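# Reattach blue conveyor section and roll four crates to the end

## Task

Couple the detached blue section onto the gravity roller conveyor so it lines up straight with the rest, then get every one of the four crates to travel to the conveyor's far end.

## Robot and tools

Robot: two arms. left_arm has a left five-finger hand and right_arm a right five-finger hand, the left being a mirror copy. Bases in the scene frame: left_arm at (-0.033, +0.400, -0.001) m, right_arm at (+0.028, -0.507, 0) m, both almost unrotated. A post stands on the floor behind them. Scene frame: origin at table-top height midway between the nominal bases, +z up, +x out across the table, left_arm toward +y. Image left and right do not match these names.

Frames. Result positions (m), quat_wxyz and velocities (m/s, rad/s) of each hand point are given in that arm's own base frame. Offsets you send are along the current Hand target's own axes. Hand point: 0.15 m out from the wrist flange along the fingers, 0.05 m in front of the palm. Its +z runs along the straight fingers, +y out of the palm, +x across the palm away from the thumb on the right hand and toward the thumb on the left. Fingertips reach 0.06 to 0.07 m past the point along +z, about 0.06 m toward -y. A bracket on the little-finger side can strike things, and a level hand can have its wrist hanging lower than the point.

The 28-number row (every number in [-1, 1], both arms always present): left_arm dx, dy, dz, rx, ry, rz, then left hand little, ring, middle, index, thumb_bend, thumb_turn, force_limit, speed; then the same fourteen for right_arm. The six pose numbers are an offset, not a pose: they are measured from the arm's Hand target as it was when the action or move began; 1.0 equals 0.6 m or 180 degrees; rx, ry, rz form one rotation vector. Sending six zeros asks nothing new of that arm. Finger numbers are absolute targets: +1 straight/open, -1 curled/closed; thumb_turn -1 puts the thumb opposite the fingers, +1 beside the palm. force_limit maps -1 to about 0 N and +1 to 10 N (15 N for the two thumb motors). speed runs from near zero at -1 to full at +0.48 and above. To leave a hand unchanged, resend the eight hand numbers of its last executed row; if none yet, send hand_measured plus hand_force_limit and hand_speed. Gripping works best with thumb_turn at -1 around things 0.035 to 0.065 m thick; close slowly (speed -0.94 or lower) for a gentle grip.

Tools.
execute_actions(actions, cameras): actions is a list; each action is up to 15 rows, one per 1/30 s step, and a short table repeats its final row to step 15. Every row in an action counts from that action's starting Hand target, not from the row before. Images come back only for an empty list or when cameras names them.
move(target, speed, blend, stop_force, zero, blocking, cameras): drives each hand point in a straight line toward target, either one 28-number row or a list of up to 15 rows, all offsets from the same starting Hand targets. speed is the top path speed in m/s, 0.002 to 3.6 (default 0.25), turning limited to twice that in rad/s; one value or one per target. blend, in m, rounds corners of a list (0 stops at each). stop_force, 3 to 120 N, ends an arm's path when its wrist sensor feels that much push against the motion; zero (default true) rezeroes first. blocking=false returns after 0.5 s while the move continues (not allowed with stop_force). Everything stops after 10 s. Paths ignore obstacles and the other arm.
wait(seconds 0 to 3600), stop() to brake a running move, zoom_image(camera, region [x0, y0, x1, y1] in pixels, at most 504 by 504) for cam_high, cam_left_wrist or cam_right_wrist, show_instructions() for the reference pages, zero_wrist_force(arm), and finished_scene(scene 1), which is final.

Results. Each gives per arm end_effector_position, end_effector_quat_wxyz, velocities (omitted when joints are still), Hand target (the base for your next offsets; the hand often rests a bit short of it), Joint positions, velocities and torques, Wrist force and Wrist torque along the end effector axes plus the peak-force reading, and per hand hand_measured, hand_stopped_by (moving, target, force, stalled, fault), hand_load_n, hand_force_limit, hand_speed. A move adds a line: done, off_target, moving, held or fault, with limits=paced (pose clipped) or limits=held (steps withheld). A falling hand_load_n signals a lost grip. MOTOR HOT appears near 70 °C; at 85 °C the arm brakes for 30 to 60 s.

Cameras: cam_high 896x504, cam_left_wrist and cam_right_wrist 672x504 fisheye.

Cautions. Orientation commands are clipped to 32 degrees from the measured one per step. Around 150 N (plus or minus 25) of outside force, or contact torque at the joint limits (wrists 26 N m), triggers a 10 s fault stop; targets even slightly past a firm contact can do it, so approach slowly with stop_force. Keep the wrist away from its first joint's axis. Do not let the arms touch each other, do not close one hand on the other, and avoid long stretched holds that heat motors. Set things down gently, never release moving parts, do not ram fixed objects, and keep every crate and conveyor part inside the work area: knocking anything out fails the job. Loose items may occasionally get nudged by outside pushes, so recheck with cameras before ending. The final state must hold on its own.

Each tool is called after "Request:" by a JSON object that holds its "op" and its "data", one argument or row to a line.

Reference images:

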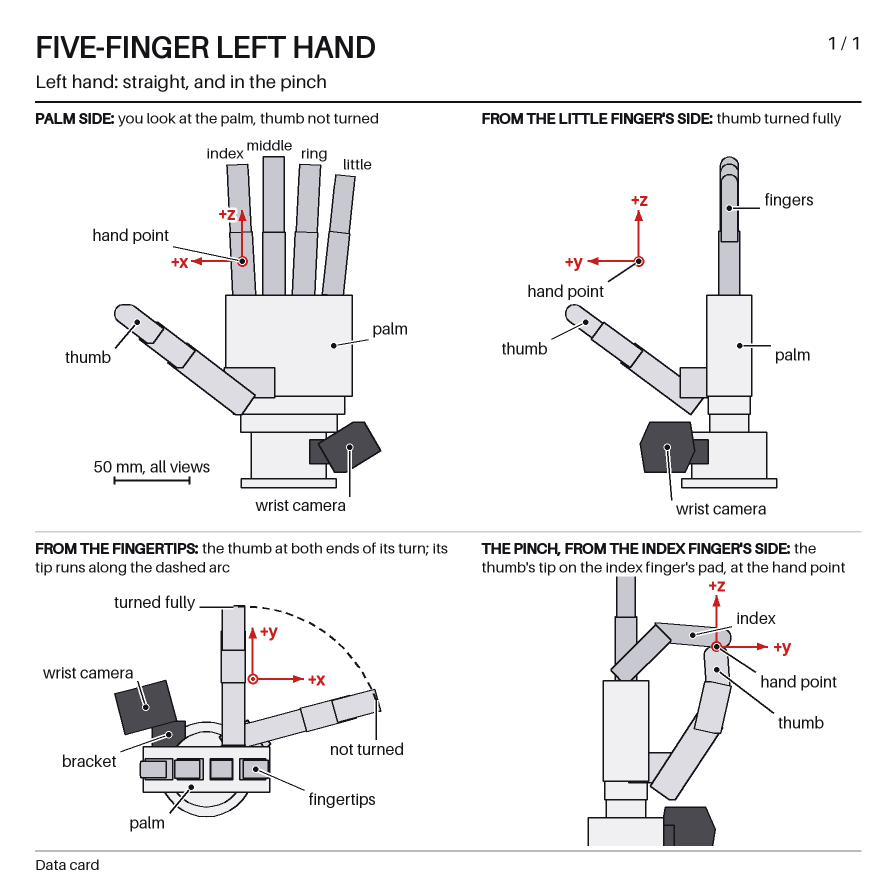

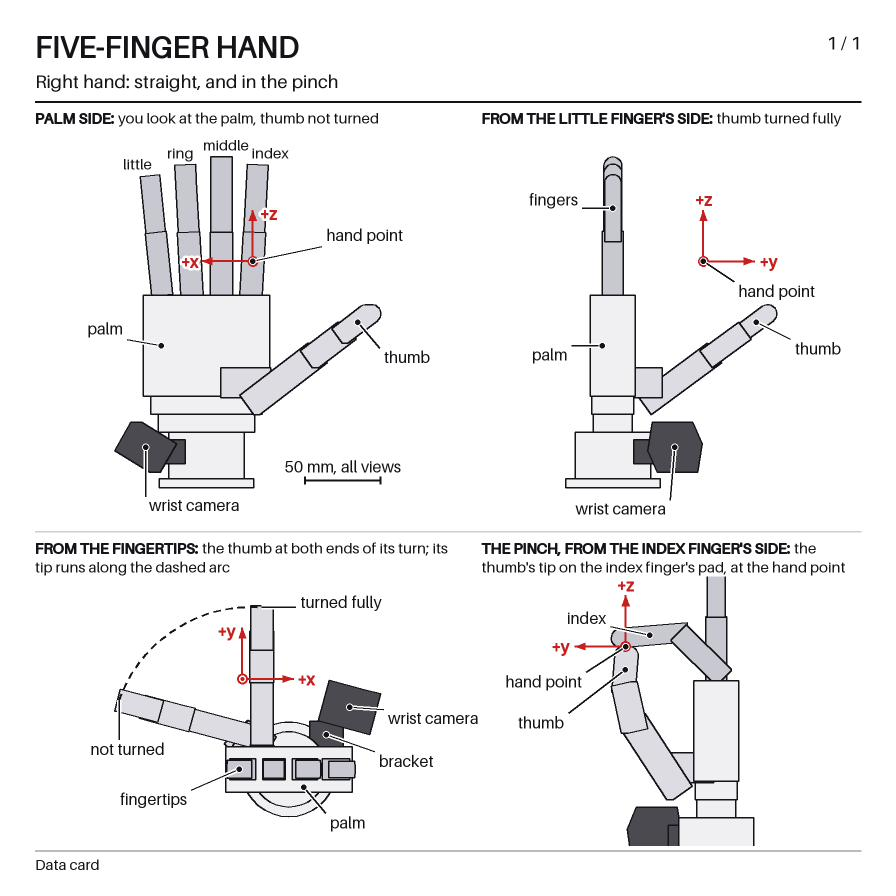

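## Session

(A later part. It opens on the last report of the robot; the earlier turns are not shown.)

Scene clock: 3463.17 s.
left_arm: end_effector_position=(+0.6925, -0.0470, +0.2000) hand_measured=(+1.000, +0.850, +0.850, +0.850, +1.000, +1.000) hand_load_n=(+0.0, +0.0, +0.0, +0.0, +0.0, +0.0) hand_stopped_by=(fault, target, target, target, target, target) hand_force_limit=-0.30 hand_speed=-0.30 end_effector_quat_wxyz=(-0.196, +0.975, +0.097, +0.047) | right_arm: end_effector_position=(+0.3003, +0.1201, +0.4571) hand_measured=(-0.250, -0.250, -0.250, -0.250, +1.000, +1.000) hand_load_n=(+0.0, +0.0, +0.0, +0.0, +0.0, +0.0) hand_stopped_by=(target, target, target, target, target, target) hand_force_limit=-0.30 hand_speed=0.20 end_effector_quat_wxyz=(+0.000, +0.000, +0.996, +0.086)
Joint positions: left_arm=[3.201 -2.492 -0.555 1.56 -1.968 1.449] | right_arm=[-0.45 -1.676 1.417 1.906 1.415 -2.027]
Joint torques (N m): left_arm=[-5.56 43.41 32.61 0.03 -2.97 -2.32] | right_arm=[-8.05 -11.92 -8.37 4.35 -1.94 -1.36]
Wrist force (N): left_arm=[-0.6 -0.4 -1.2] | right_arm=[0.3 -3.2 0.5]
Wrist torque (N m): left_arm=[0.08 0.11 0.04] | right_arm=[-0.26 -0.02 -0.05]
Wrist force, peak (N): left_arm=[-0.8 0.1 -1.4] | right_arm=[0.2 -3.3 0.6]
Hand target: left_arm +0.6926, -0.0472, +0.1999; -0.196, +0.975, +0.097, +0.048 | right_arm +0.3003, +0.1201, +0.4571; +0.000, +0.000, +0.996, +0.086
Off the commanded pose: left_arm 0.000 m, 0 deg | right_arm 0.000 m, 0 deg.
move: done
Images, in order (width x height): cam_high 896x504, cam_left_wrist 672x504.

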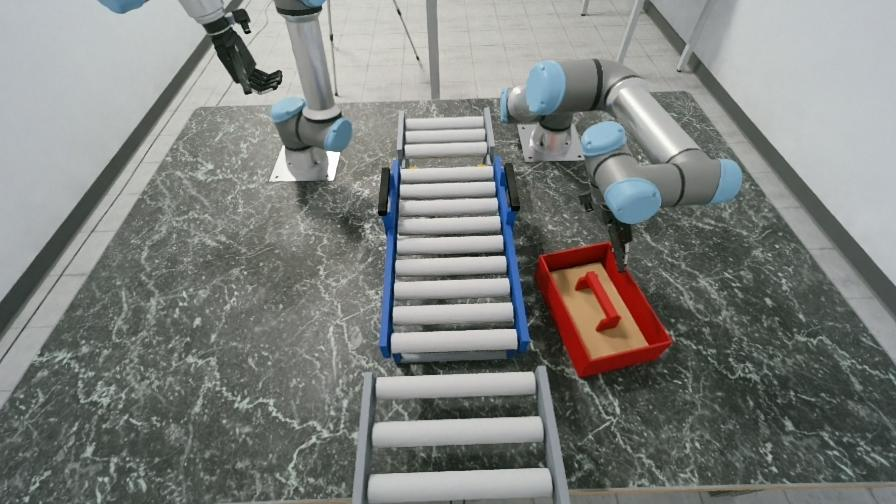

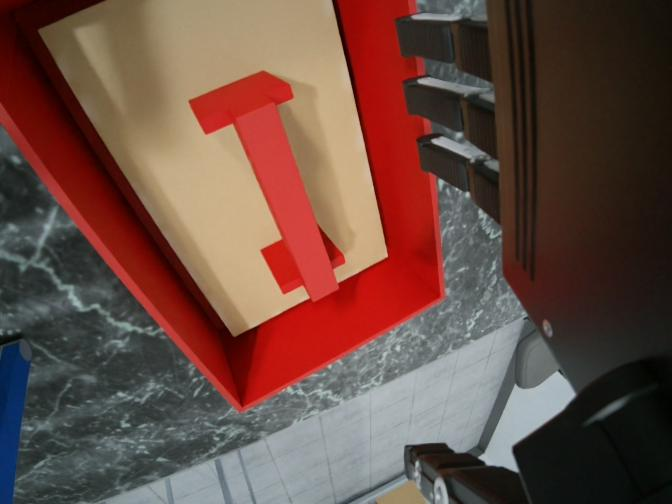

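Request:
{"op": "move", "data": {
  "target": [
    [-0.01,0.031,0.0497,0,0,0,1,0.85,0.85,0.85,1,1,-0.3,-0.3, 0,0,0,0,0,0,-0.25,-0.25,-0.25,-0.25,1,1,-0.3,0.2],
    [-0.0198,0.0588,0.1187,0,0,0,1,0.85,0.85,0.85,1,1,-0.3,-0.3, 0,0,0,0,0,0,-0.25,-0.25,-0.25,-0.25,1,1,-0.3,0.2],
    [0.0628,0.0587,0.1303,0,0,0,1,0.85,0.85,0.85,1,1,-0.3,-0.3, 0,0,0,0,0,0,-0.25,-0.25,-0.25,-0.25,1,1,-0.3,0.2]
  ],
  "speed": 0.05,
  "stop_force": 5,
  "cameras": ["cam_left_wrist","cam_high"]
}}

Scene clock: 3511.70 s.
left_arm: end_effector_position=(+0.7411, -0.0421, +0.1199) hand_measured=(+1.000, +0.850, +0.850, +0.850, +1.000, +1.000) hand_load_n=(+0.0, +0.0, +0.0, +0.0, +0.0, +0.0) hand_stopped_by=(fault, target, target, target, target, target) hand_force_limit=-0.30 hand_speed=-0.30 end_effector_quat_wxyz=(-0.196, +0.975, +0.097, +0.048) | right_arm: end_effector_position=(+0.3003, +0.1201, +0.4571) hand_measured=(-0.250, -0.250, -0.250, -0.250, +1.000, +1.000) hand_load_n=(+0.0, +0.0, +0.0, +0.0, +0.0, +0.0) hand_stopped_by=(target, target, target, target, target, target) hand_force_limit=-0.30 hand_speed=0.20 end_effector_quat_wxyz=(+0.000, +0.000, +0.996, +0.086)
Joint positions: left_arm=[3.204 -2.714 -0.331 1.56 -1.968 1.452] | right_arm=[-0.45 -1.676 1.417 1.906 1.415 -2.027]
Joint torques (N m): left_arm=[-3.57 47.45 33.91 -4.44 -2.94 -2.32] | right_arm=[-6.7 -12.14 -8.57 4.37 -1.84 -1.14]
Wrist force (N): left_arm=[-0.4 -0.6 -1.1] | right_arm=[0.0 -3.1 0.6]
Wrist torque (N m): left_arm=[0.04 0.05 0.05] | right_arm=[-0.24 0.01 -0.06]
Wrist force, peak (N): left_arm=[-0.5 -0.5 -1.5] | right_arm=[-0.2 -3.4 0.3]
Hand target: left_arm +0.7411, -0.0421, +0.1199; -0.196, +0.975, +0.097, +0.048 | right_arm +0.3003, +0.1201, +0.4571; +0.000, +0.000, +0.996, +0.086
Off the commanded pose: left_arm 0.000 m, 0 deg | right_arm 0.000 m, 0 deg.
move: done
Images, in order (width x height): cam_high 896x504, cam_left_wrist 672x504.

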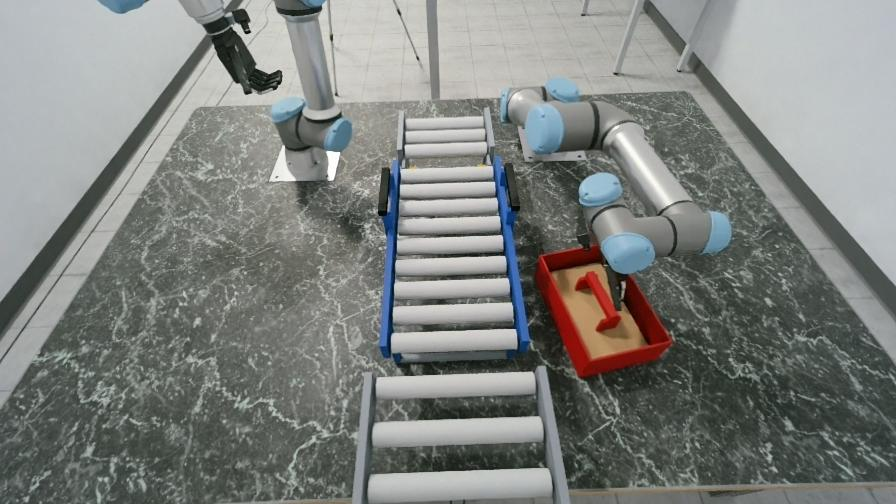

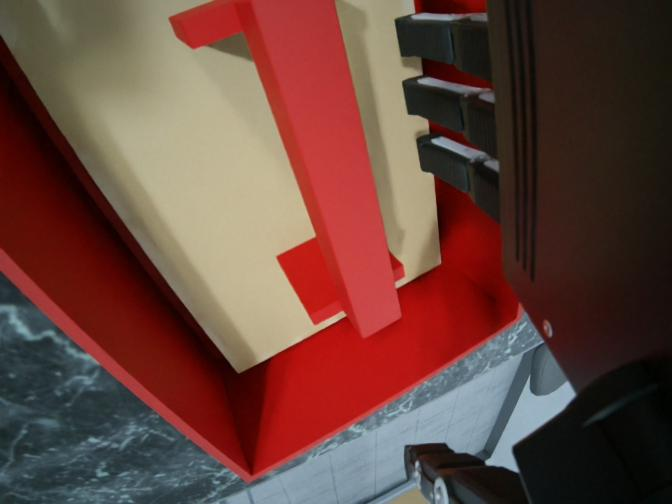

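Request:
{"op": "move", "data": {
  "target": [-0.0056,0.0162,0.0399,0,0,0,1,0.85,0.85,0.85,1,1,-0.3,-0.3, 0,0,0,0,0,0,-0.25,-0.25,-0.25,-0.25,1,1,-0.3,0.2],
  "speed": 0.03,
  "stop_force": 4
}}

Request:
{"op": "move", "data": {
  "target": [0,0,0,0,0,0,1,-0.1,0.0,0.08,1,1,-0.3,-0.7, 0,0,0,0,0,0,-0.25,-0.25,-0.25,-0.25,1,1,-0.3,0.2],
  "cameras": ["cam_left_wrist"]
}}

Scene clock: 3527.80 s.
left_arm: end_effector_position=(+0.7411, -0.0421, +0.0938) hand_measured=(+1.000, +0.850, +0.850, +0.850, +1.000, +1.000) hand_load_n=(+0.0, +0.0, +0.0, +0.0, +0.0, +0.0) hand_stopped_by=(fault, target, target, target, target, target) hand_force_limit=-0.30 hand_speed=-0.30 end_effector_quat_wxyz=(-0.196, +0.975, +0.097, +0.048) | right_arm: end_effector_position=(+0.3003, +0.1201, +0.4571) hand_measured=(-0.250, -0.250, -0.250, -0.250, +1.000, +1.000) hand_load_n=(+0.0, +0.0, +0.0, +0.0, -0.5, +0.0) hand_stopped_by=(target, target, target, target, target, target) hand_force_limit=-0.30 hand_speed=0.20 end_effector_quat_wxyz=(+0.000, +0.000, +0.996, +0.086)
Joint positions: left_arm=[3.204 -2.704 -0.417 1.636 -1.968 1.452] | right_arm=[-0.45 -1.676 1.417 1.906 1.415 -2.027]
Joint torques (N m): left_arm=[4.94 59.01 6.67 -0.15 1.27 2.25] | right_arm=[-8.08 -12.32 -9.11 4.19 -1.96 -1.16]
Wrist force (N): left_arm=[-0.3 0.0 -1.1] | right_arm=[0.0 -2.9 0.5]
Wrist torque (N m): left_arm=[0.13 0.02 0.03] | right_arm=[-0.22 0.01 -0.06]
Wrist force, peak (N): left_arm=[-0.3 -0.6 -1.5] | right_arm=[0.3 -3.4 0.5]
Hand target: left_arm +0.7411, -0.0421, +0.0938; -0.196, +0.975, +0.097, +0.048 | right_arm +0.3003, +0.1201, +0.4571; +0.000, +0.000, +0.996, +0.086
Off the commanded pose: left_arm 0.000 m, 0 deg | right_arm 0.000 m, 0 deg.
move: done

Scene clock: 3529.23 s.
left_arm: end_effector_position=(+0.7411, -0.0421, +0.0938) hand_measured=(+1.000, -0.100, +0.000, +0.080, +1.000, +1.000) hand_load_n=(+0.0, +0.0, +0.0, +0.0, +0.0, +0.0) hand_stopped_by=(fault, target, target, target, target, target) hand_force_limit=-0.30 hand_speed=-0.70 end_effector_quat_wxyz=(-0.196, +0.975, +0.097, +0.048) | right_arm: end_effector_position=(+0.3003, +0.1201, +0.4571) hand_measured=(-0.250, -0.250, -0.250, -0.250, +1.000, +1.000) hand_load_n=(+0.0, +0.0, +0.0, +0.0, -0.5, +0.0) hand_stopped_by=(target, target, target, target, target, target) hand_force_limit=-0.30 hand_speed=0.20 end_effector_quat_wxyz=(+0.000, +0.000, +0.996, +0.086)
Joint positions: left_arm=[3.204 -2.704 -0.417 1.636 -1.968 1.452] | right_arm=[-0.45 -1.676 1.417 1.906 1.415 -2.027]
Joint torques (N m): left_arm=[5.7 59.02 6.42 -0.21 1.32 2.17] | right_arm=[-8.34 -12.88 -9.06 4.3 -1.88 -1.11]
Wrist force (N): left_arm=[-0.3 -0.2 -1.2] | right_arm=[0.0 -3.1 0.5]
Wrist torque (N m): left_arm=[0.12 0.02 0.04] | right_arm=[-0.24 0.02 -0.06]
Wrist force, peak (N): left_arm=[-0.5 -0.3 -1.4] | right_arm=[-0.2 -3.4 0.5]
Hand target: left_arm +0.7411, -0.0421, +0.0938; -0.196, +0.975, +0.097, +0.048 | right_arm +0.3003, +0.1201, +0.4571; +0.000, +0.000, +0.996, +0.086
Off the commanded pose: left_arm 0.000 m, 0 deg | right_arm 0.000 m, 0 deg.
move: done

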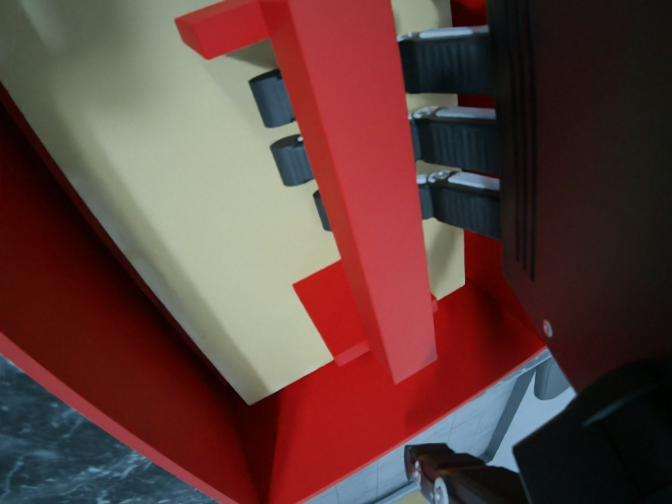

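Request:
{"op": "execute_actions", "data": {
  "actions": [
    [[0,0,0,0,0,0,1,-0.62,-0.58,-0.56,1,1,0.6,-0.8,0,0,0,0,0,0,-0.25,-0.25,-0.25,-0.25,1,1,-0.3,0.2]]
  ]
}}

Request:
{"op": "wait", "data": {
  "seconds": 1.5,
  "cameras": ["cam_left_wrist","cam_high"]
}}

Scene clock: 3539.47 s.
left_arm: end_effector_position=(+0.7411, -0.0421, +0.0938) hand_measured=(+1.000, -0.522, -0.530, -0.434, +1.000, +1.000) hand_load_n=(+0.0, +2.0, +9.5, +7.0, +0.0, +0.0) hand_stopped_by=(fault, force, force, force, target, target) hand_force_limit=0.60 hand_speed=-0.80 end_effector_quat_wxyz=(-0.196, +0.975, +0.097, +0.048) | right_arm: end_effector_position=(+0.3003, +0.1201, +0.4571) hand_measured=(-0.250, -0.250, -0.250, -0.250, +1.000, +1.000) hand_load_n=(+0.0, +0.0, +0.0, +0.0, +0.0, +0.0) hand_stopped_by=(target, target, target, target, target, target) hand_force_limit=-0.30 hand_speed=0.20 end_effector_quat_wxyz=(+0.000, +0.000, +0.996, +0.086)
Joint positions: left_arm=[3.204 -2.704 -0.417 1.636 -1.968 1.452] | right_arm=[-0.45 -1.676 1.417 1.906 1.415 -2.027]
Joint torques (N m): left_arm=[-2.47 65.08 35.92 -4.78 -2.45 1.44] | right_arm=[-7.06 -12.05 -8.96 4.38 -1.92 -1.07]
Wrist force (N): left_arm=[-3.4 7.2 18.5] | right_arm=[-0.1 -3.0 0.5]
Wrist torque (N m): left_arm=[0.25 0.23 -0.04] | right_arm=[-0.22 0.03 -0.07]
Wrist force, peak (N): left_arm=[-4.3 5.8 18.8] | right_arm=[-0.1 -3.3 0.7]
Hand target: left_arm +0.7411, -0.0421, +0.0938; -0.196, +0.975, +0.097, +0.048 | right_arm +0.3003, +0.1201, +0.4571; +0.000, +0.000, +0.996, +0.086
Off the commanded pose: left_arm 0.000 m, 0 deg | right_arm 0.000 m, 0 deg.

Scene clock: 3540.97 s.
left_arm: end_effector_position=(+0.7411, -0.0421, +0.0938) hand_measured=(+1.000, -0.522, -0.530, -0.434, +1.000, +1.000) hand_load_n=(+0.0, +1.0, +9.0, +6.0, +0.0, +0.0) hand_stopped_by=(fault, force, force, force, target, target) hand_force_limit=0.60 hand_speed=-0.80 end_effector_quat_wxyz=(-0.196, +0.975, +0.097, +0.048) | right_arm: end_effector_position=(+0.3003, +0.1201, +0.4571) hand_measured=(-0.250, -0.250, -0.250, -0.250, +1.000, +1.000) hand_load_n=(+0.0, +0.0, +0.0, +0.0, +0.0, +0.0) hand_stopped_by=(target, target, target, target, target, target) hand_force_limit=-0.30 hand_speed=0.20 end_effector_quat_wxyz=(+0.000, +0.000, +0.996, +0.086)
Joint positions: left_arm=[3.204 -2.704 -0.417 1.636 -1.968 1.452] | right_arm=[-0.45 -1.676 1.417 1.906 1.415 -2.027]
Joint torques (N m): left_arm=[-3.04 71.72 41.28 -4.8 -3.46 0.47] | right_arm=[-7.66 -12.13 -8.74 4.23 -1.9 -0.94]
Wrist force (N): left_arm=[-3.2 7.4 17.3] | right_arm=[0.0 -3.0 0.4]
Wrist torque (N m): left_arm=[0.19 0.21 -0.06] | right_arm=[-0.22 0.03 -0.07]
Wrist force, peak (N): left_arm=[-3.7 7.3 17.8] | right_arm=[0.2 -3.4 0.5]
Hand target: left_arm +0.7411, -0.0421, +0.0938; -0.196, +0.975, +0.097, +0.048 | right_arm +0.3003, +0.1201, +0.4571; +0.000, +0.000, +0.996, +0.086
Off the commanded pose: left_arm 0.000 m, 0 deg | right_arm 0.000 m, 0 deg.
wait: 1.50 s; at rest by 0.17 s
Images, in order (width x height): cam_high 896x504, cam_left_wrist 672x504.

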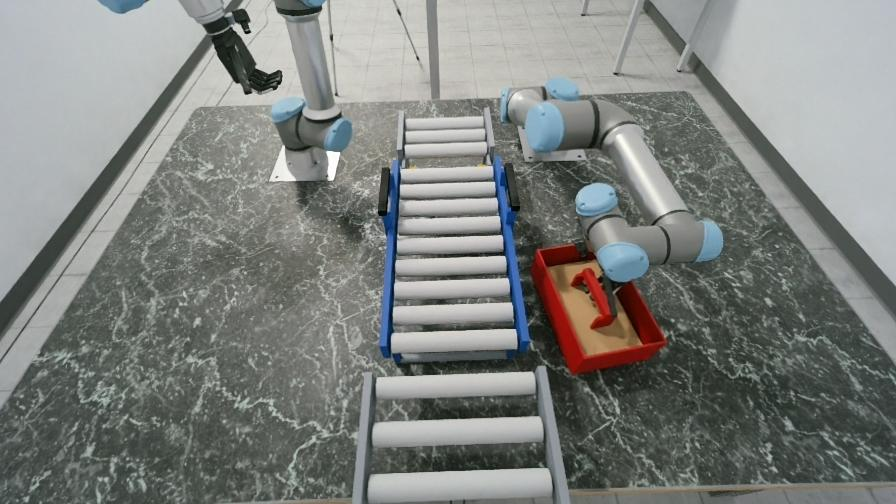

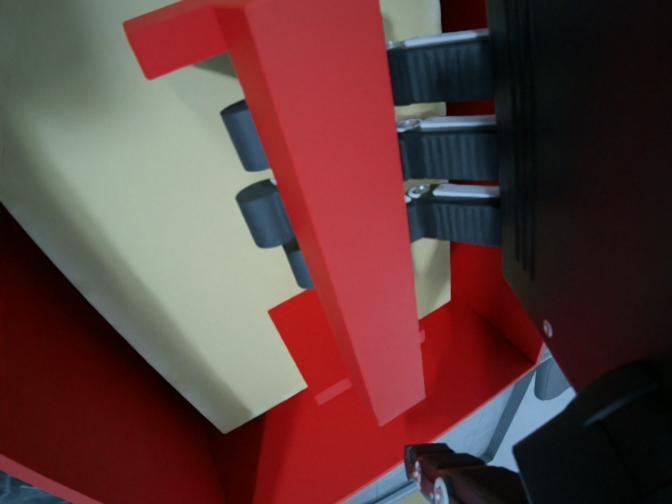

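Request:
{"op": "move", "data": {
  "target": [
    [0.0043,-0.0124,-0.0307,0,0,0,1,-0.62,-0.58,-0.56,1,1,0.6,-0.8, 0,0,0,0,0,0,-0.25,-0.25,-0.25,-0.25,1,1,-0.3,0.2],
    [-0.1823,-0.0788,-0.1027,0,0,0,1,-0.62,-0.58,-0.56,1,1,0.6,-0.8, 0,0,0,0,0,0,-0.25,-0.25,-0.25,-0.25,1,1,-0.3,0.2]
  ],
  "speed": 0.06,
  "blend": 0.01,
  "cameras": ["cam_left_wrist","cam_high"]
}}

Scene clock: 3553.67 s.
left_arm: end_effector_position=(+0.6212, -0.0421, +0.1537) hand_measured=(+1.000, -0.522, -0.530, -0.434, +1.000, +1.000) hand_load_n=(+0.5, +0.5, +8.5, +6.0, +0.0, +0.0) hand_stopped_by=(fault, force, force, force, target, target) hand_force_limit=0.60 hand_speed=-0.80 end_effector_quat_wxyz=(-0.196, +0.975, +0.097, +0.048) | right_arm: end_effector_position=(+0.3003, +0.1201, +0.4571) hand_measured=(-0.250, -0.250, -0.250, -0.250, +1.000, +1.000) hand_load_n=(+0.0, +0.0, +0.0, +0.0, +0.0, +0.0) hand_stopped_by=(target, target, target, target, target, target) hand_force_limit=-0.30 hand_speed=0.20 end_effector_quat_wxyz=(+0.000, +0.000, +0.996, +0.086)
Joint positions: left_arm=[3.218 -2.263 -1.08 1.864 -1.966 1.466] | right_arm=[-0.45 -1.676 1.417 1.906 1.415 -2.027]
Joint torques (N m): left_arm=[7.97 58.83 13.83 -1.07 0.82 1.86] | right_arm=[-7.44 -12.26 -9.22 4.25 -1.88 -1.04]
Wrist force (N): left_arm=[-3.3 7.7 17.1] | right_arm=[0.0 -3.3 0.5]
Wrist torque (N m): left_arm=[0.23 0.21 -0.19] | right_arm=[-0.26 0.02 -0.07]
Wrist force, peak (N): left_arm=[-3.2 8.0 18.0] | right_arm=[0.2 -3.4 0.8]
Hand target: left_arm +0.6211, -0.0421, +0.1537; -0.196, +0.975, +0.097, +0.048 | right_arm +0.3003, +0.1201, +0.4571; +0.000, +0.000, +0.996, +0.086
Off the commanded pose: left_arm 0.000 m, 0 deg | right_arm 0.000 m, 0 deg.
move: done
Images, in order (width x height): cam_high 896x504, cam_left_wrist 672x504.

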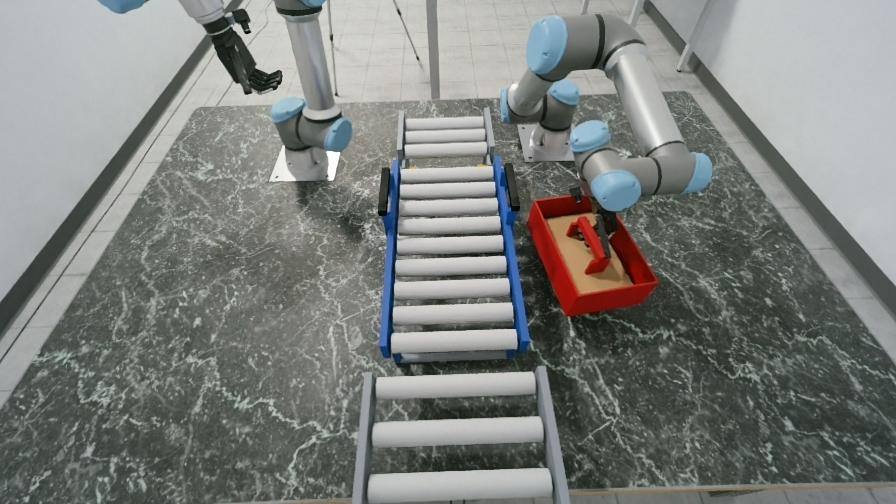

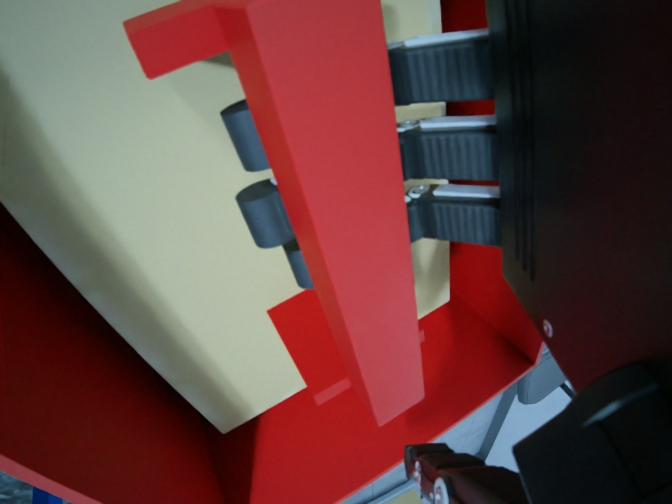

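Request:
{"op": "execute_actions", "data": {
  "actions": [
    [[0,0,0,0,0,0,1,-0.64,-0.58,-0.56,1,1,0.6,-0.8,0,0,0,0,0,0,-0.25,-0.25,-0.25,-0.25,1,1,-0.3,0.2]]
  ]
}}

Request:
{"op": "move", "data": {
  "target": [
    [-0.2435,-0.148,-0.3127,-0.0074,-0.01,0.0319,1,-0.64,-0.58,-0.56,1,1,0.6,-0.8, 0,0,0,0,0,0,-0.25,-0.25,-0.25,-0.25,1,1,-0.3,0.2],
    [-0.5447,0.228,-0.6347,-0.0148,-0.0199,0.0638,1,-0.64,-0.58,-0.56,1,1,0.6,-0.8, 0,0,0,0,0,0,-0.25,-0.25,-0.25,-0.25,1,1,-0.3,0.2]
  ],
  "speed": 0.1,
  "blend": 0.04,
  "cameras": ["cam_left_wrist","cam_high"]
}}

Request:
{"op": "zoom_image", "data": {
  "camera": "cam_high",
  "region": [370, 20, 530, 180]
}}

Scene clock: 3584.33 s.
left_arm: end_effector_position=(+0.6211, -0.0421, +0.1537) hand_measured=(+1.000, -0.610, -0.530, -0.434, +1.000, +1.000) hand_load_n=(+0.0, +5.5, +5.0, +6.5, +0.0, +0.0) hand_stopped_by=(fault, force, force, force, target, target) hand_force_limit=0.60 hand_speed=-0.80 end_effector_quat_wxyz=(-0.196, +0.975, +0.097, +0.048) | right_arm: end_effector_position=(+0.3003, +0.1201, +0.4571) hand_measured=(-0.250, -0.250, -0.250, -0.250, +1.000, +1.000) hand_load_n=(+0.0, +0.0, +0.0, +0.0, +0.0, +0.0) hand_stopped_by=(target, target, target, target, target, target) hand_force_limit=-0.30 hand_speed=0.20 end_effector_quat_wxyz=(+0.000, +0.000, +0.996, +0.086)
Joint positions: left_arm=[3.218 -2.263 -1.08 1.864 -1.966 1.466] | right_arm=[-0.45 -1.676 1.417 1.906 1.415 -2.027]
Joint torques (N m): left_arm=[6.42 57.75 15.38 -2.51 -0.31 1.09] | right_arm=[-7.42 -12.61 -9.37 4.28 -2.03 -1.06]
Wrist force (N): left_arm=[-3.5 8.1 17.0] | right_arm=[0.2 -3.0 0.3]
Wrist torque (N m): left_arm=[0.29 0.24 -0.19] | right_arm=[-0.21 0.00 -0.06]
Wrist force, peak (N): left_arm=[-5.1 7.4 17.6] | right_arm=[-0.1 -3.4 0.5]
Hand target: left_arm +0.6211, -0.0421, +0.1537; -0.196, +0.975, +0.097, +0.048 | right_arm +0.3003, +0.1201, +0.4571; +0.000, +0.000, +0.996, +0.086
Off the commanded pose: left_arm 0.000 m, 0 deg | right_arm 0.000 m, 0 deg.

Scene clock: 3591.03 s.
left_arm: end_effector_position=(+0.3096, -0.3703, +0.4100) hand_measured=(+1.000, -0.612, -0.530, -0.434, +1.000, +1.000) hand_load_n=(-3.0, +0.0, +5.5, +6.0, +0.0, +0.0) hand_stopped_by=(fault, force, force, force, target, target) hand_force_limit=0.60 hand_speed=-0.80 end_effector_quat_wxyz=(-0.174, +0.985, +0.004, +0.000) | right_arm: end_effector_position=(+0.3003, +0.1201, +0.4571) hand_measured=(-0.250, -0.250, -0.250, -0.250, +1.000, +1.000) hand_load_n=(+0.0, +0.0, +0.0, +0.0, +0.0, +0.0) hand_stopped_by=(target, target, target, target, target, target) hand_force_limit=-0.30 hand_speed=0.20 end_effector_quat_wxyz=(+0.000, +0.000, +0.996, +0.086)
Joint positions: left_arm=[2.457 -2.024 -0.863 1.089 -1.837 0.847] | right_arm=[-0.45 -1.676 1.417 1.906 1.415 -2.027]
Joint torques (N m): left_arm=[-4.44 36.6 38.57 -7.04 0.7 -2.79] | right_arm=[-7.07 -12.11 -9.01 4.28 -1.79 -1.1]
Wrist force (N): left_arm=[-1.3 8.4 17.3] | right_arm=[0.2 -3.1 0.2]
Wrist torque (N m): left_arm=[0.00 0.15 -0.02] | right_arm=[-0.22 0.01 -0.06]
Wrist force, peak (N): left_arm=[-10.1 -6.7 27.1] | right_arm=[0.0 -3.5 0.2]
Hand target: left_arm +0.3095, -0.3704, +0.4100; -0.174, +0.985, +0.004, +0.000 | right_arm +0.3003, +0.1201, +0.4571; +0.000, +0.000, +0.996, +0.086
Off the commanded pose: left_arm 0.000 m, 0 deg | right_arm 0.000 m, 0 deg.
move: done
Images, in order (width x height): cam_high 896x504, cam_left_wrist 672x504.

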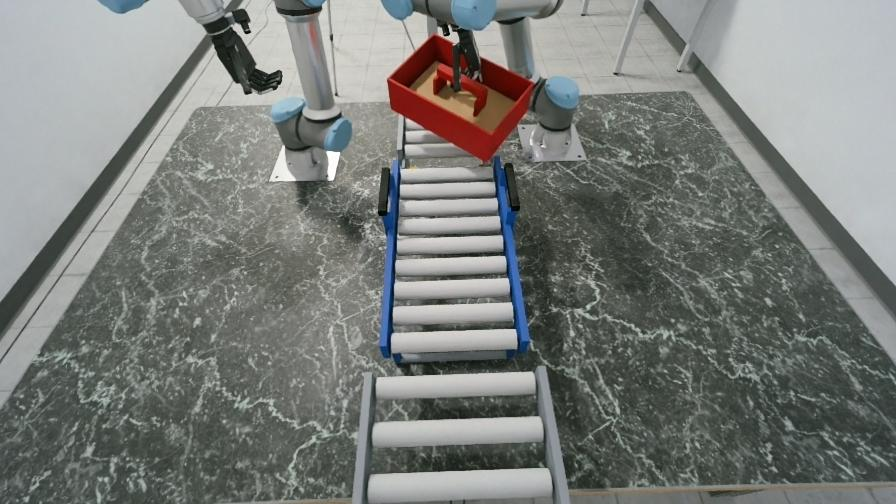

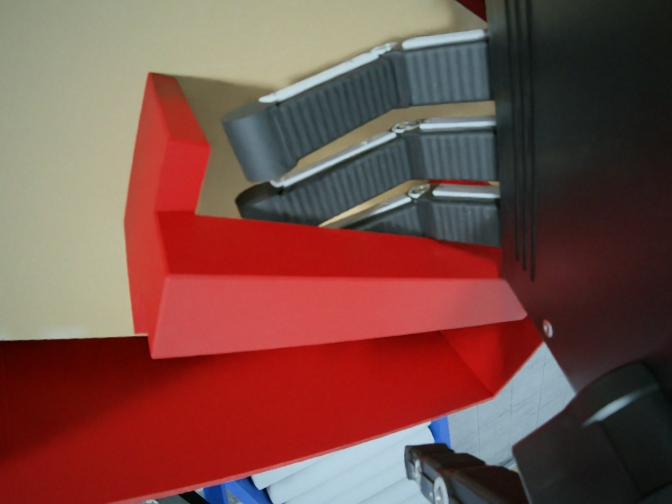

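Scaled by 3.150 from the camera's image (finer frame: 1280x720).

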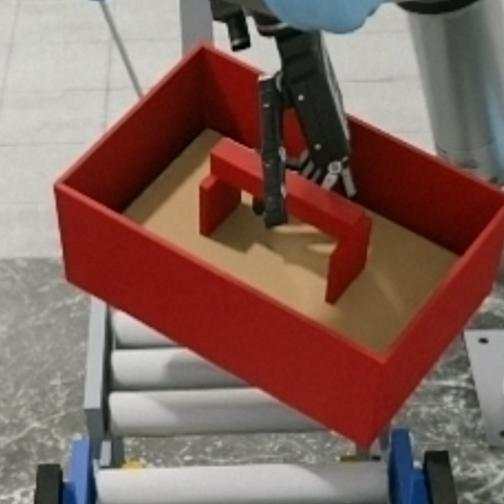

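Request:
{"op": "move", "data": {
  "target": [0.2883,-0.5773,0.2112,0,0,0,1,-0.64,-0.58,-0.56,1,1,0.6,-0.8, 0,0,0,0,0,0,-0.25,-0.25,-0.25,-0.25,1,1,-0.3,0.2],
  "speed": 0.06,
  "cameras": ["cam_left_wrist","cam_high"]
}}

Request:
{"op": "zoom_image", "data": {
  "camera": "cam_high",
  "region": [500, 40, 700, 240]
}}

Scene clock: 3639.40 s.
left_arm: end_effector_position=(+0.4793, -0.0004, +0.4095) hand_measured=(+1.000, -0.594, -0.532, -0.434, +1.000, +1.000) hand_load_n=(+0.0, +11.0, +7.0, +0.0, +0.0, +0.0) hand_stopped_by=(fault, force, force, force, target, target) hand_force_limit=0.60 hand_speed=-0.80 end_effector_quat_wxyz=(-0.174, +0.985, +0.004, +0.000) | right_arm: end_effector_position=(+0.3003, +0.1201, +0.4571) hand_measured=(-0.250, -0.250, -0.250, -0.250, +1.000, +1.000) hand_load_n=(+0.0, +0.0, +0.0, +0.5, +0.0, +0.0) hand_stopped_by=(target, target, target, target, target, target) hand_force_limit=-0.30 hand_speed=0.20 end_effector_quat_wxyz=(+0.000, +0.000, +0.996, +0.086)
Joint positions: left_arm=[3.377 -1.941 -0.904 1.356 -1.91 1.812] | right_arm=[-0.45 -1.676 1.417 1.906 1.415 -2.027]
Joint torques (N m): left_arm=[9.01 31.63 38.64 -5.16 1.01 2.1] | right_arm=[-8.2 -12.1 -8.88 4.03 -1.87 -1.24]
Wrist force (N): left_arm=[-3.5 9.2 16.5] | right_arm=[0.2 -3.1 0.5]
Wrist torque (N m): left_arm=[0.48 0.59 -0.51] | right_arm=[-0.23 0.00 -0.06]
Wrist force, peak (N): left_arm=[-61.2 -31.0 -9.5] | right_arm=[0.0 -3.4 0.4]
Hand target: left_arm +0.4794, -0.0002, +0.4095; -0.174, +0.985, +0.004, +0.000 | right_arm +0.3003, +0.1201, +0.4571; +0.000, +0.000, +0.996, +0.086
Off the commanded pose: left_arm 0.000 m, 0 deg | right_arm 0.000 m, 0 deg.
move: done
Images, in order (width x height): cam_high 896x504, cam_left_wrist 672x504.

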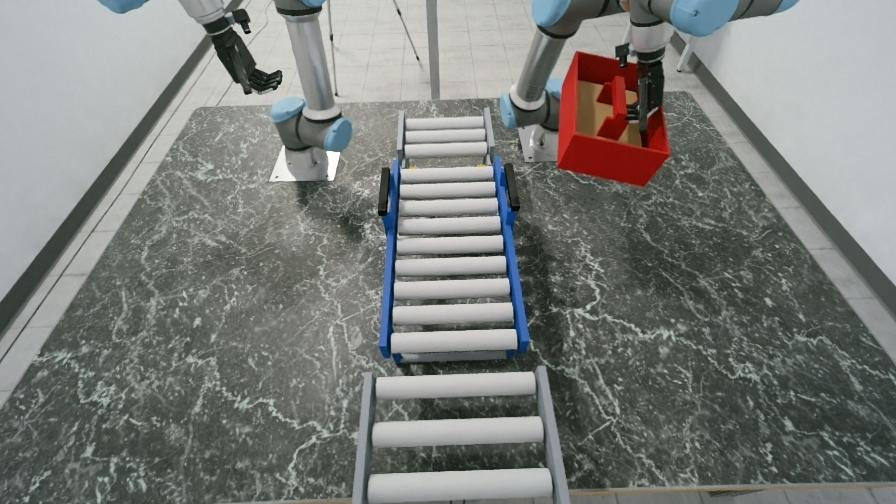

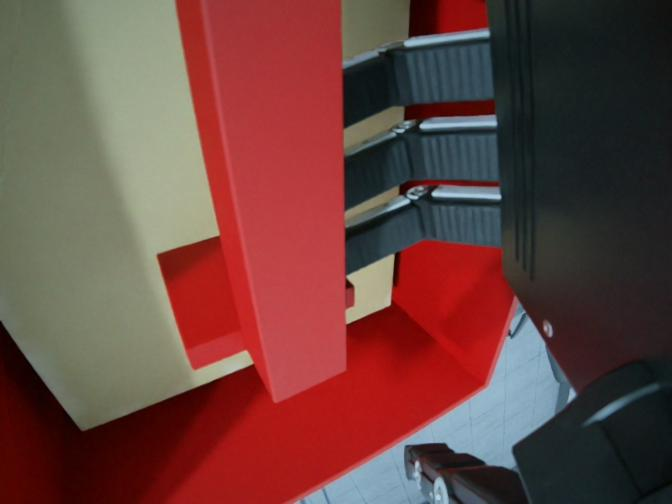

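Scaled by 2.520 from the camera's image (finer frame: 1280x720).

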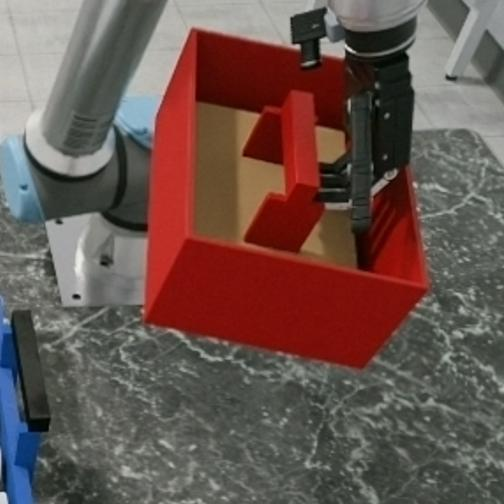

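Request:
{"op": "move", "data": {
  "target": [0,0.1293,0.3543,0,0,0,1,-0.64,-0.58,-0.56,1,1,0.6,-0.8, 0,0,0,0,0,0,-0.25,-0.25,-0.25,-0.25,1,1,-0.3,0.2],
  "speed": 0.06,
  "cameras": ["cam_left_wrist","cam_high"]
}}

Scene clock: 3660.00 s.
left_arm: end_effector_position=(+0.4796, -0.0004, +0.1834) hand_measured=(+1.000, -0.594, -0.532, -0.434, +1.000, +1.000) hand_load_n=(+0.0, +18.5, +3.0, +0.0, +0.0, +0.0) hand_stopped_by=(fault, force, force, force, target, target) hand_force_limit=0.60 hand_speed=-0.80 end_effector_quat_wxyz=(-0.174, +0.985, +0.004, +0.000) | right_arm: end_effector_position=(+0.3003, +0.1201, +0.4571) hand_measured=(-0.250, -0.250, -0.250, -0.250, +1.000, +1.000) hand_load_n=(+0.0, +0.0, +0.0, +0.0, +0.0, +0.0) hand_stopped_by=(target, target, target, target, target, target) hand_force_limit=-0.30 hand_speed=0.20 end_effector_quat_wxyz=(+0.000, +0.000, +0.996, +0.086)
Joint positions: left_arm=[3.376 -1.939 -1.491 1.942 -1.91 1.811] | right_arm=[-0.45 -1.676 1.417 1.906 1.415 -2.027]
Joint torques (N m): left_arm=[-1.49 32.63 10.63 -2.25 1.08 1.26] | right_arm=[-8.15 -11.93 -9.43 4.16 -1.74 -1.38]
Wrist force (N): left_arm=[0.7 6.6 17.9] | right_arm=[0.0 -3.2 0.4]
Wrist torque (N m): left_arm=[0.26 0.65 -0.23] | right_arm=[-0.25 0.03 -0.07]
Wrist force, peak (N): left_arm=[-0.9 7.9 20.4] | right_arm=[0.1 -3.4 0.5]
Hand target: left_arm +0.4796, -0.0004, +0.1832; -0.174, +0.985, +0.004, +0.000 | right_arm +0.3003, +0.1201, +0.4571; +0.000, +0.000, +0.996, +0.086
Off the commanded pose: left_arm 0.000 m, 0 deg | right_arm 0.000 m, 0 deg.
move: done
Images, in order (width x height): cam_high 896x504, cam_left_wrist 672x504.

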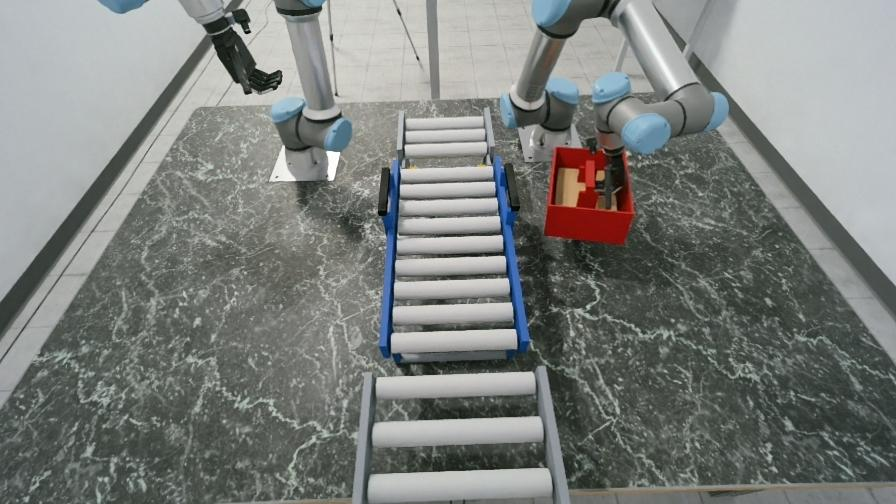

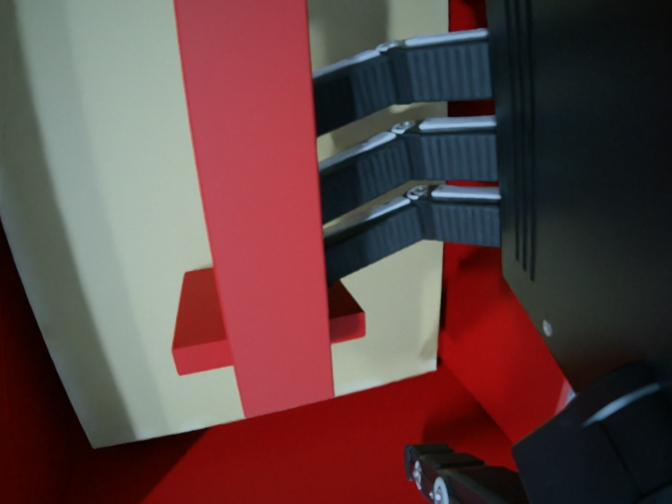

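Request:
{"op": "move", "data": {
  "target": [0,0.0627,0.1723,0,0,0,1,-0.64,-0.58,-0.56,1,1,0.6,-0.8, 0,0,0,0,0,0,-0.25,-0.25,-0.25,-0.25,1,1,-0.3,0.2],
  "speed": 0.03,
  "stop_force": 5,
  "cameras": ["cam_left_wrist","cam_high"]
}}

Scene clock: 3669.70 s.
left_arm: end_effector_position=(+0.4796, -0.0004, +0.0743) hand_measured=(+1.000, -0.594, -0.532, -0.434, +1.000, +1.000) hand_load_n=(+0.5, +16.0, +6.5, +0.0, +0.0, +0.0) hand_stopped_by=(fault, force, force, force, target, target) hand_force_limit=0.60 hand_speed=-0.80 end_effector_quat_wxyz=(-0.174, +0.985, +0.004, +0.000) | right_arm: end_effector_position=(+0.3003, +0.1201, +0.4571) hand_measured=(-0.250, -0.250, -0.250, -0.250, +1.000, +1.000) hand_load_n=(+0.0, +0.0, +0.0, +0.0, +0.0, +0.0) hand_stopped_by=(target, target, target, target, target, target) hand_force_limit=-0.30 hand_speed=0.20 end_effector_quat_wxyz=(+0.000, +0.000, +0.996, +0.086)
Joint positions: left_arm=[3.376 -2.043 -1.642 2.196 -1.91 1.811] | right_arm=[-0.45 -1.676 1.417 1.906 1.415 -2.027]
Joint torques (N m): left_arm=[-2.29 44.55 35.44 -5.75 -1.32 -1.88] | right_arm=[-8.1 -11.68 -9.94 4.23 -1.72 -1.08]
Wrist force (N): left_arm=[-1.8 3.8 13.9] | right_arm=[0.0 -3.1 0.2]
Wrist torque (N m): left_arm=[0.58 0.45 -0.12] | right_arm=[-0.22 0.03 -0.07]
Wrist force, peak (N): left_arm=[-0.2 7.3 18.2] | right_arm=[-0.1 -3.4 0.4]
Hand target: left_arm +0.4796, -0.0004, +0.0743; -0.174, +0.985, +0.004, +0.000 (not the last commanded pose) | right_arm +0.3003, +0.1201, +0.4571; +0.000, +0.000, +0.996, +0.086
Off the commanded pose: left_arm 0.001 m, 0 deg | right_arm 0.000 m, 0 deg.
move: contact (left_arm)
Images, in order (width x height): cam_high 896x504, cam_left_wrist 672x504.

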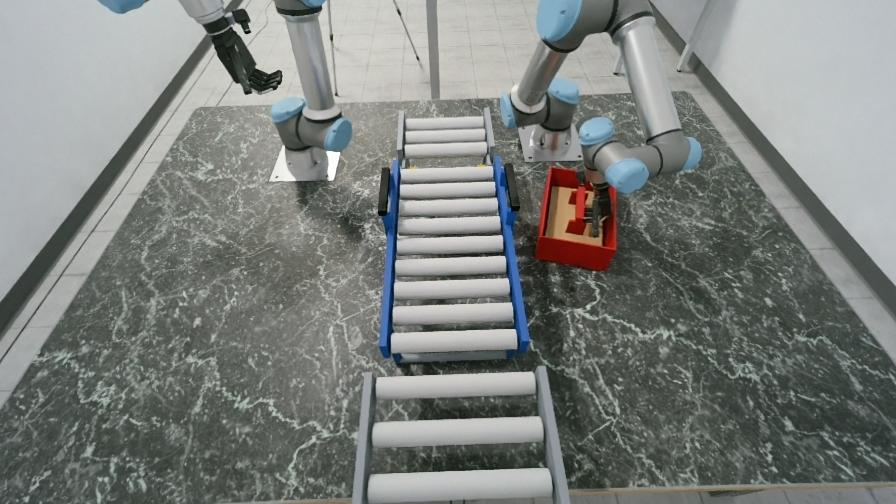

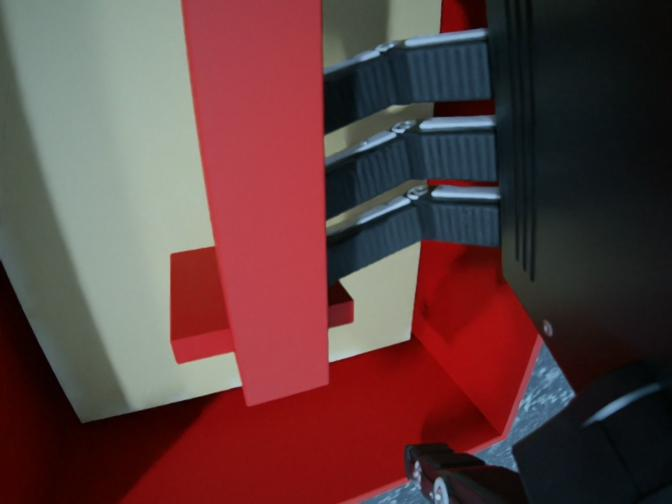

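Request:
{"op": "move", "data": {
  "target": [0,0.0017,0.0047,0,0,0,1,-0.64,-0.58,-0.56,1,1,0.6,-0.8, 0,0,0,0,0,0,-0.25,-0.25,-0.25,-0.25,1,1,-0.3,0.2],
  "speed": 0.02
}}

Scene clock: 3676.07 s.
left_arm: end_effector_position=(+0.4797, -0.0004, +0.0716) hand_measured=(+1.000, -0.594, -0.532, -0.434, +1.000, +1.000) hand_load_n=(+0.5, +11.5, +3.0, +0.0, +0.0, -0.5) hand_stopped_by=(fault, force, force, force, target, target) hand_force_limit=0.60 hand_speed=-0.80 end_effector_quat_wxyz=(-0.174, +0.985, +0.004, +0.000) end_effector_velocity=(+0.000, +0.001, -0.002) end_effector_angular_velocity=(+0.001, +0.000, +0.002) | right_arm: end_effector_position=(+0.3003, +0.1201, +0.4571) hand_measured=(-0.250, -0.250, -0.250, -0.250, +1.000, +1.000) hand_load_n=(+0.0, +0.0, +0.0, +0.0, +0.0, +0.0) hand_stopped_by=(target, target, target, target, target, target) hand_force_limit=-0.30 hand_speed=0.20 end_effector_quat_wxyz=(+0.000, +0.000, +0.996, +0.086)
Joint positions: left_arm=[3.376 -2.046 -1.645 2.203 -1.91 1.811] | right_arm=[-0.45 -1.676 1.417 1.906 1.415 -2.027]
Joint velocities: left_arm=[0 -0.003 -0.002 0.005 -0.001 -0.002] | right_arm=[within noise]
Joint torques (N m): left_arm=[-1.4 2.71 -12.59 6.33 2.7 -1.62] | right_arm=[-6.66 -11.98 -10.36 4.21 -1.62 -1.24]
Wrist force (N): left_arm=[0.6 -19.8 -62.1] | right_arm=[0.2 -3.0 0.3]
Wrist torque (N m): left_arm=[4.47 -3.59 1.16] | right_arm=[-0.22 0.00 -0.05]
Wrist force, peak (N): left_arm=[0.6 -19.8 -62.1] | right_arm=[0.1 -3.4 0.5]
Hand target: left_arm +0.4796, -0.0004, +0.0713; -0.174, +0.985, +0.004, +0.000 | right_arm +0.3003, +0.1201, +0.4571; +0.000, +0.000, +0.996, +0.086
Off the commanded pose: left_arm 0.000 m, 0 deg | right_arm 0.000 m, 0 deg.
move: done

Request:
{"op": "move", "data": {
  "target": [0,-0.0017,-0.0047,0,0,0,1,-0.64,-0.58,-0.56,1,1,0.6,-0.8, 0,0,0,0,0,0,-0.25,-0.25,-0.25,-0.25,1,1,-0.3,0.2],
  "speed": 0.05
}}

Scene clock: 3683.60 s.
left_arm: end_effector_position=(+0.4796, -0.0004, +0.0740) hand_measured=(+1.000, -0.594, -0.532, -0.434, +1.000, +1.000) hand_load_n=(+0.5, +15.5, +6.0, +0.0, +0.0, +0.0) hand_stopped_by=(fault, force, force, force, target, target) hand_force_limit=0.60 hand_speed=-0.80 end_effector_quat_wxyz=(-0.173, +0.985, +0.004, -0.001) | right_arm: end_effector_position=(+0.3003, +0.1201, +0.4571) hand_measured=(-0.250, -0.250, -0.250, -0.250, +1.000, +1.000) hand_load_n=(+0.0, +0.0, +0.0, +0.0, +0.0, +0.0) hand_stopped_by=(target, target, target, target, target, target) hand_force_limit=-0.30 hand_speed=0.20 end_effector_quat_wxyz=(+0.000, +0.000, +0.996, +0.086)
Joint positions: left_arm=[3.376 -2.043 -1.642 2.197 -1.91 1.811] | right_arm=[-0.45 -1.676 1.417 1.906 1.415 -2.027]
Joint torques (N m): left_arm=[4.87 43.51 34.24 -5.55 0.96 1.4] | right_arm=[-7.42 -12.57 -10.58 4.09 -1.71 -1.01]
Wrist force (N): left_arm=[-0.8 1.8 10.4] | right_arm=[0.1 -3.2 0.5]
Wrist torque (N m): left_arm=[0.93 0.16 0.04] | right_arm=[-0.25 0.01 -0.07]
Wrist force, peak (N): left_arm=[2.8 -23.4 -74.6] | right_arm=[0.1 -3.3 0.4]
Hand target: left_arm +0.4796, -0.0004, +0.0743; -0.174, +0.985, +0.004, +0.000 | right_arm +0.3003, +0.1201, +0.4571; +0.000, +0.000, +0.996, +0.086
Off the commanded pose: left_arm 0.000 m, 0 deg | right_arm 0.000 m, 0 deg.
move: done

Request:
{"op": "move", "data": {
  "target": [0,0,0,0,0,0,1,0.0,0.0,0.0,1,1,-0.3,-0.5, 0,0,0,0,0,0,-0.25,-0.25,-0.25,-0.25,1,1,-0.3,0.2]
}}

Request:
{"op": "move", "data": {
  "target": [0,-0.0112,-0.0309,0,0,0,1,0.0,0.0,0.0,1,1,-0.3,-0.5, 0,0,0,0,0,0,-0.25,-0.25,-0.25,-0.25,1,1,-0.3,0.2],
  "speed": 0.03,
  "stop_force": 4,
  "cameras": ["cam_left_wrist","cam_high"]
}}

Scene clock: 3689.80 s.
left_arm: end_effector_position=(+0.4797, -0.0004, +0.0743) hand_measured=(+1.000, +0.000, +0.000, +0.000, +1.000, +1.000) hand_load_n=(+0.0, +0.0, +0.0, +0.0, +0.0, +0.0) hand_stopped_by=(fault, target, target, target, target, target) hand_force_limit=-0.30 hand_speed=-0.50 end_effector_quat_wxyz=(-0.174, +0.985, +0.004, +0.000) | right_arm: end_effector_position=(+0.3003, +0.1201, +0.4571) hand_measured=(-0.250, -0.250, -0.250, -0.250, +1.000, +1.000) hand_load_n=(+0.0, +0.0, +0.0, +0.5, +0.0, +0.0) hand_stopped_by=(target, target, target, target, target, target) hand_force_limit=-0.30 hand_speed=0.20 end_effector_quat_wxyz=(+0.000, +0.000, +0.996, +0.086)
Joint positions: left_arm=[3.376 -2.043 -1.642 2.196 -1.91 1.811] | right_arm=[-0.45 -1.676 1.417 1.906 1.415 -2.027]
Joint torques (N m): left_arm=[-2.74 26.46 17.74 -0.33 -1.59 1.72] | right_arm=[-7.23 -12.18 -9.73 4.18 -1.55 -0.97]
Wrist force (N): left_arm=[-1.3 -1.8 -3.2] | right_arm=[0.2 -3.0 0.3]
Wrist torque (N m): left_arm=[0.42 -0.14 0.08] | right_arm=[-0.21 0.01 -0.05]
Wrist force, peak (N): left_arm=[-1.1 5.0 15.0] | right_arm=[0.2 -3.4 0.5]
Hand target: left_arm +0.4796, -0.0004, +0.0743; -0.174, +0.985, +0.004, +0.000 | right_arm +0.3003, +0.1201, +0.4571; +0.000, +0.000, +0.996, +0.086
Off the commanded pose: left_arm 0.000 m, 0 deg | right_arm 0.000 m, 0 deg.
move: done

Scene clock: 3691.57 s.
left_arm: end_effector_position=(+0.4796, -0.0004, +0.0940) hand_measured=(+1.000, +0.000, +0.000, +0.000, +1.000, +1.000) hand_load_n=(+0.0, +0.0, +0.0, +0.0, +0.0, +0.0) hand_stopped_by=(fault, target, target, target, target, target) hand_force_limit=-0.30 hand_speed=-0.50 end_effector_quat_wxyz=(-0.174, +0.985, +0.004, +0.000) | right_arm: end_effector_position=(+0.3003, +0.1201, +0.4571) hand_measured=(-0.250, -0.250, -0.250, -0.250, +1.000, +1.000) hand_load_n=(+0.0, +0.0, +0.0, +0.0, -0.5, +0.0) hand_stopped_by=(target, target, target, target, target, target) hand_force_limit=-0.30 hand_speed=0.20 end_effector_quat_wxyz=(+0.000, +0.000, +0.996, +0.086)
Joint positions: left_arm=[3.376 -2.02 -1.62 2.151 -1.91 1.811] | right_arm=[-0.45 -1.676 1.417 1.906 1.415 -2.027]
Joint torques (N m): left_arm=[-4.72 38.03 31.5 -4.51 0.36 -2.4] | right_arm=[-6.57 -12.23 -10.47 4.23 -1.59 -1.05]
Wrist force (N): left_arm=[0.5 0.8 -1.1] | right_arm=[0.3 -3.1 0.6]
Wrist torque (N m): left_arm=[0.33 -0.20 0.05] | right_arm=[-0.25 -0.03 -0.05]
Wrist force, peak (N): left_arm=[-1.2 -2.0 -3.0] | right_arm=[0.2 -3.4 0.5]
Hand target: left_arm +0.4796, -0.0004, +0.0940; -0.174, +0.985, +0.004, +0.000 | right_arm +0.3003, +0.1201, +0.4571; +0.000, +0.000, +0.996, +0.086
Off the commanded pose: left_arm 0.000 m, 0 deg | right_arm 0.000 m, 0 deg.
move: done
Images, in order (width x height): cam_high 896x504, cam_left_wrist 672x504.

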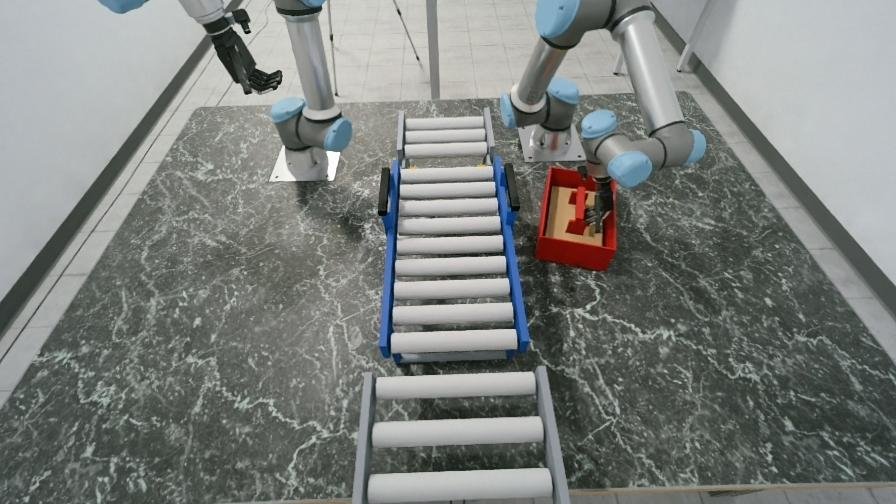

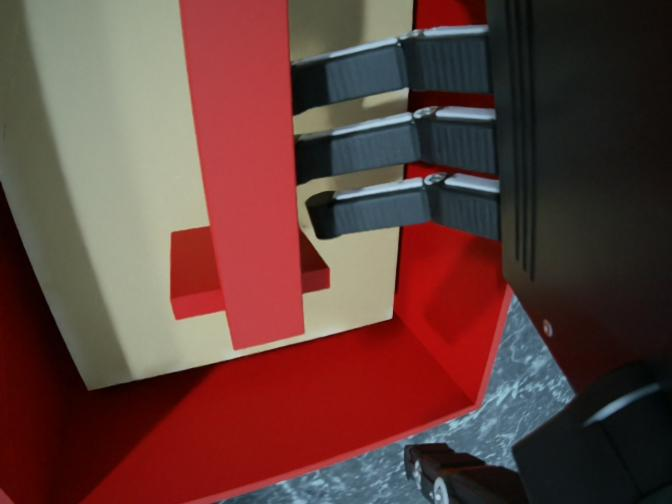

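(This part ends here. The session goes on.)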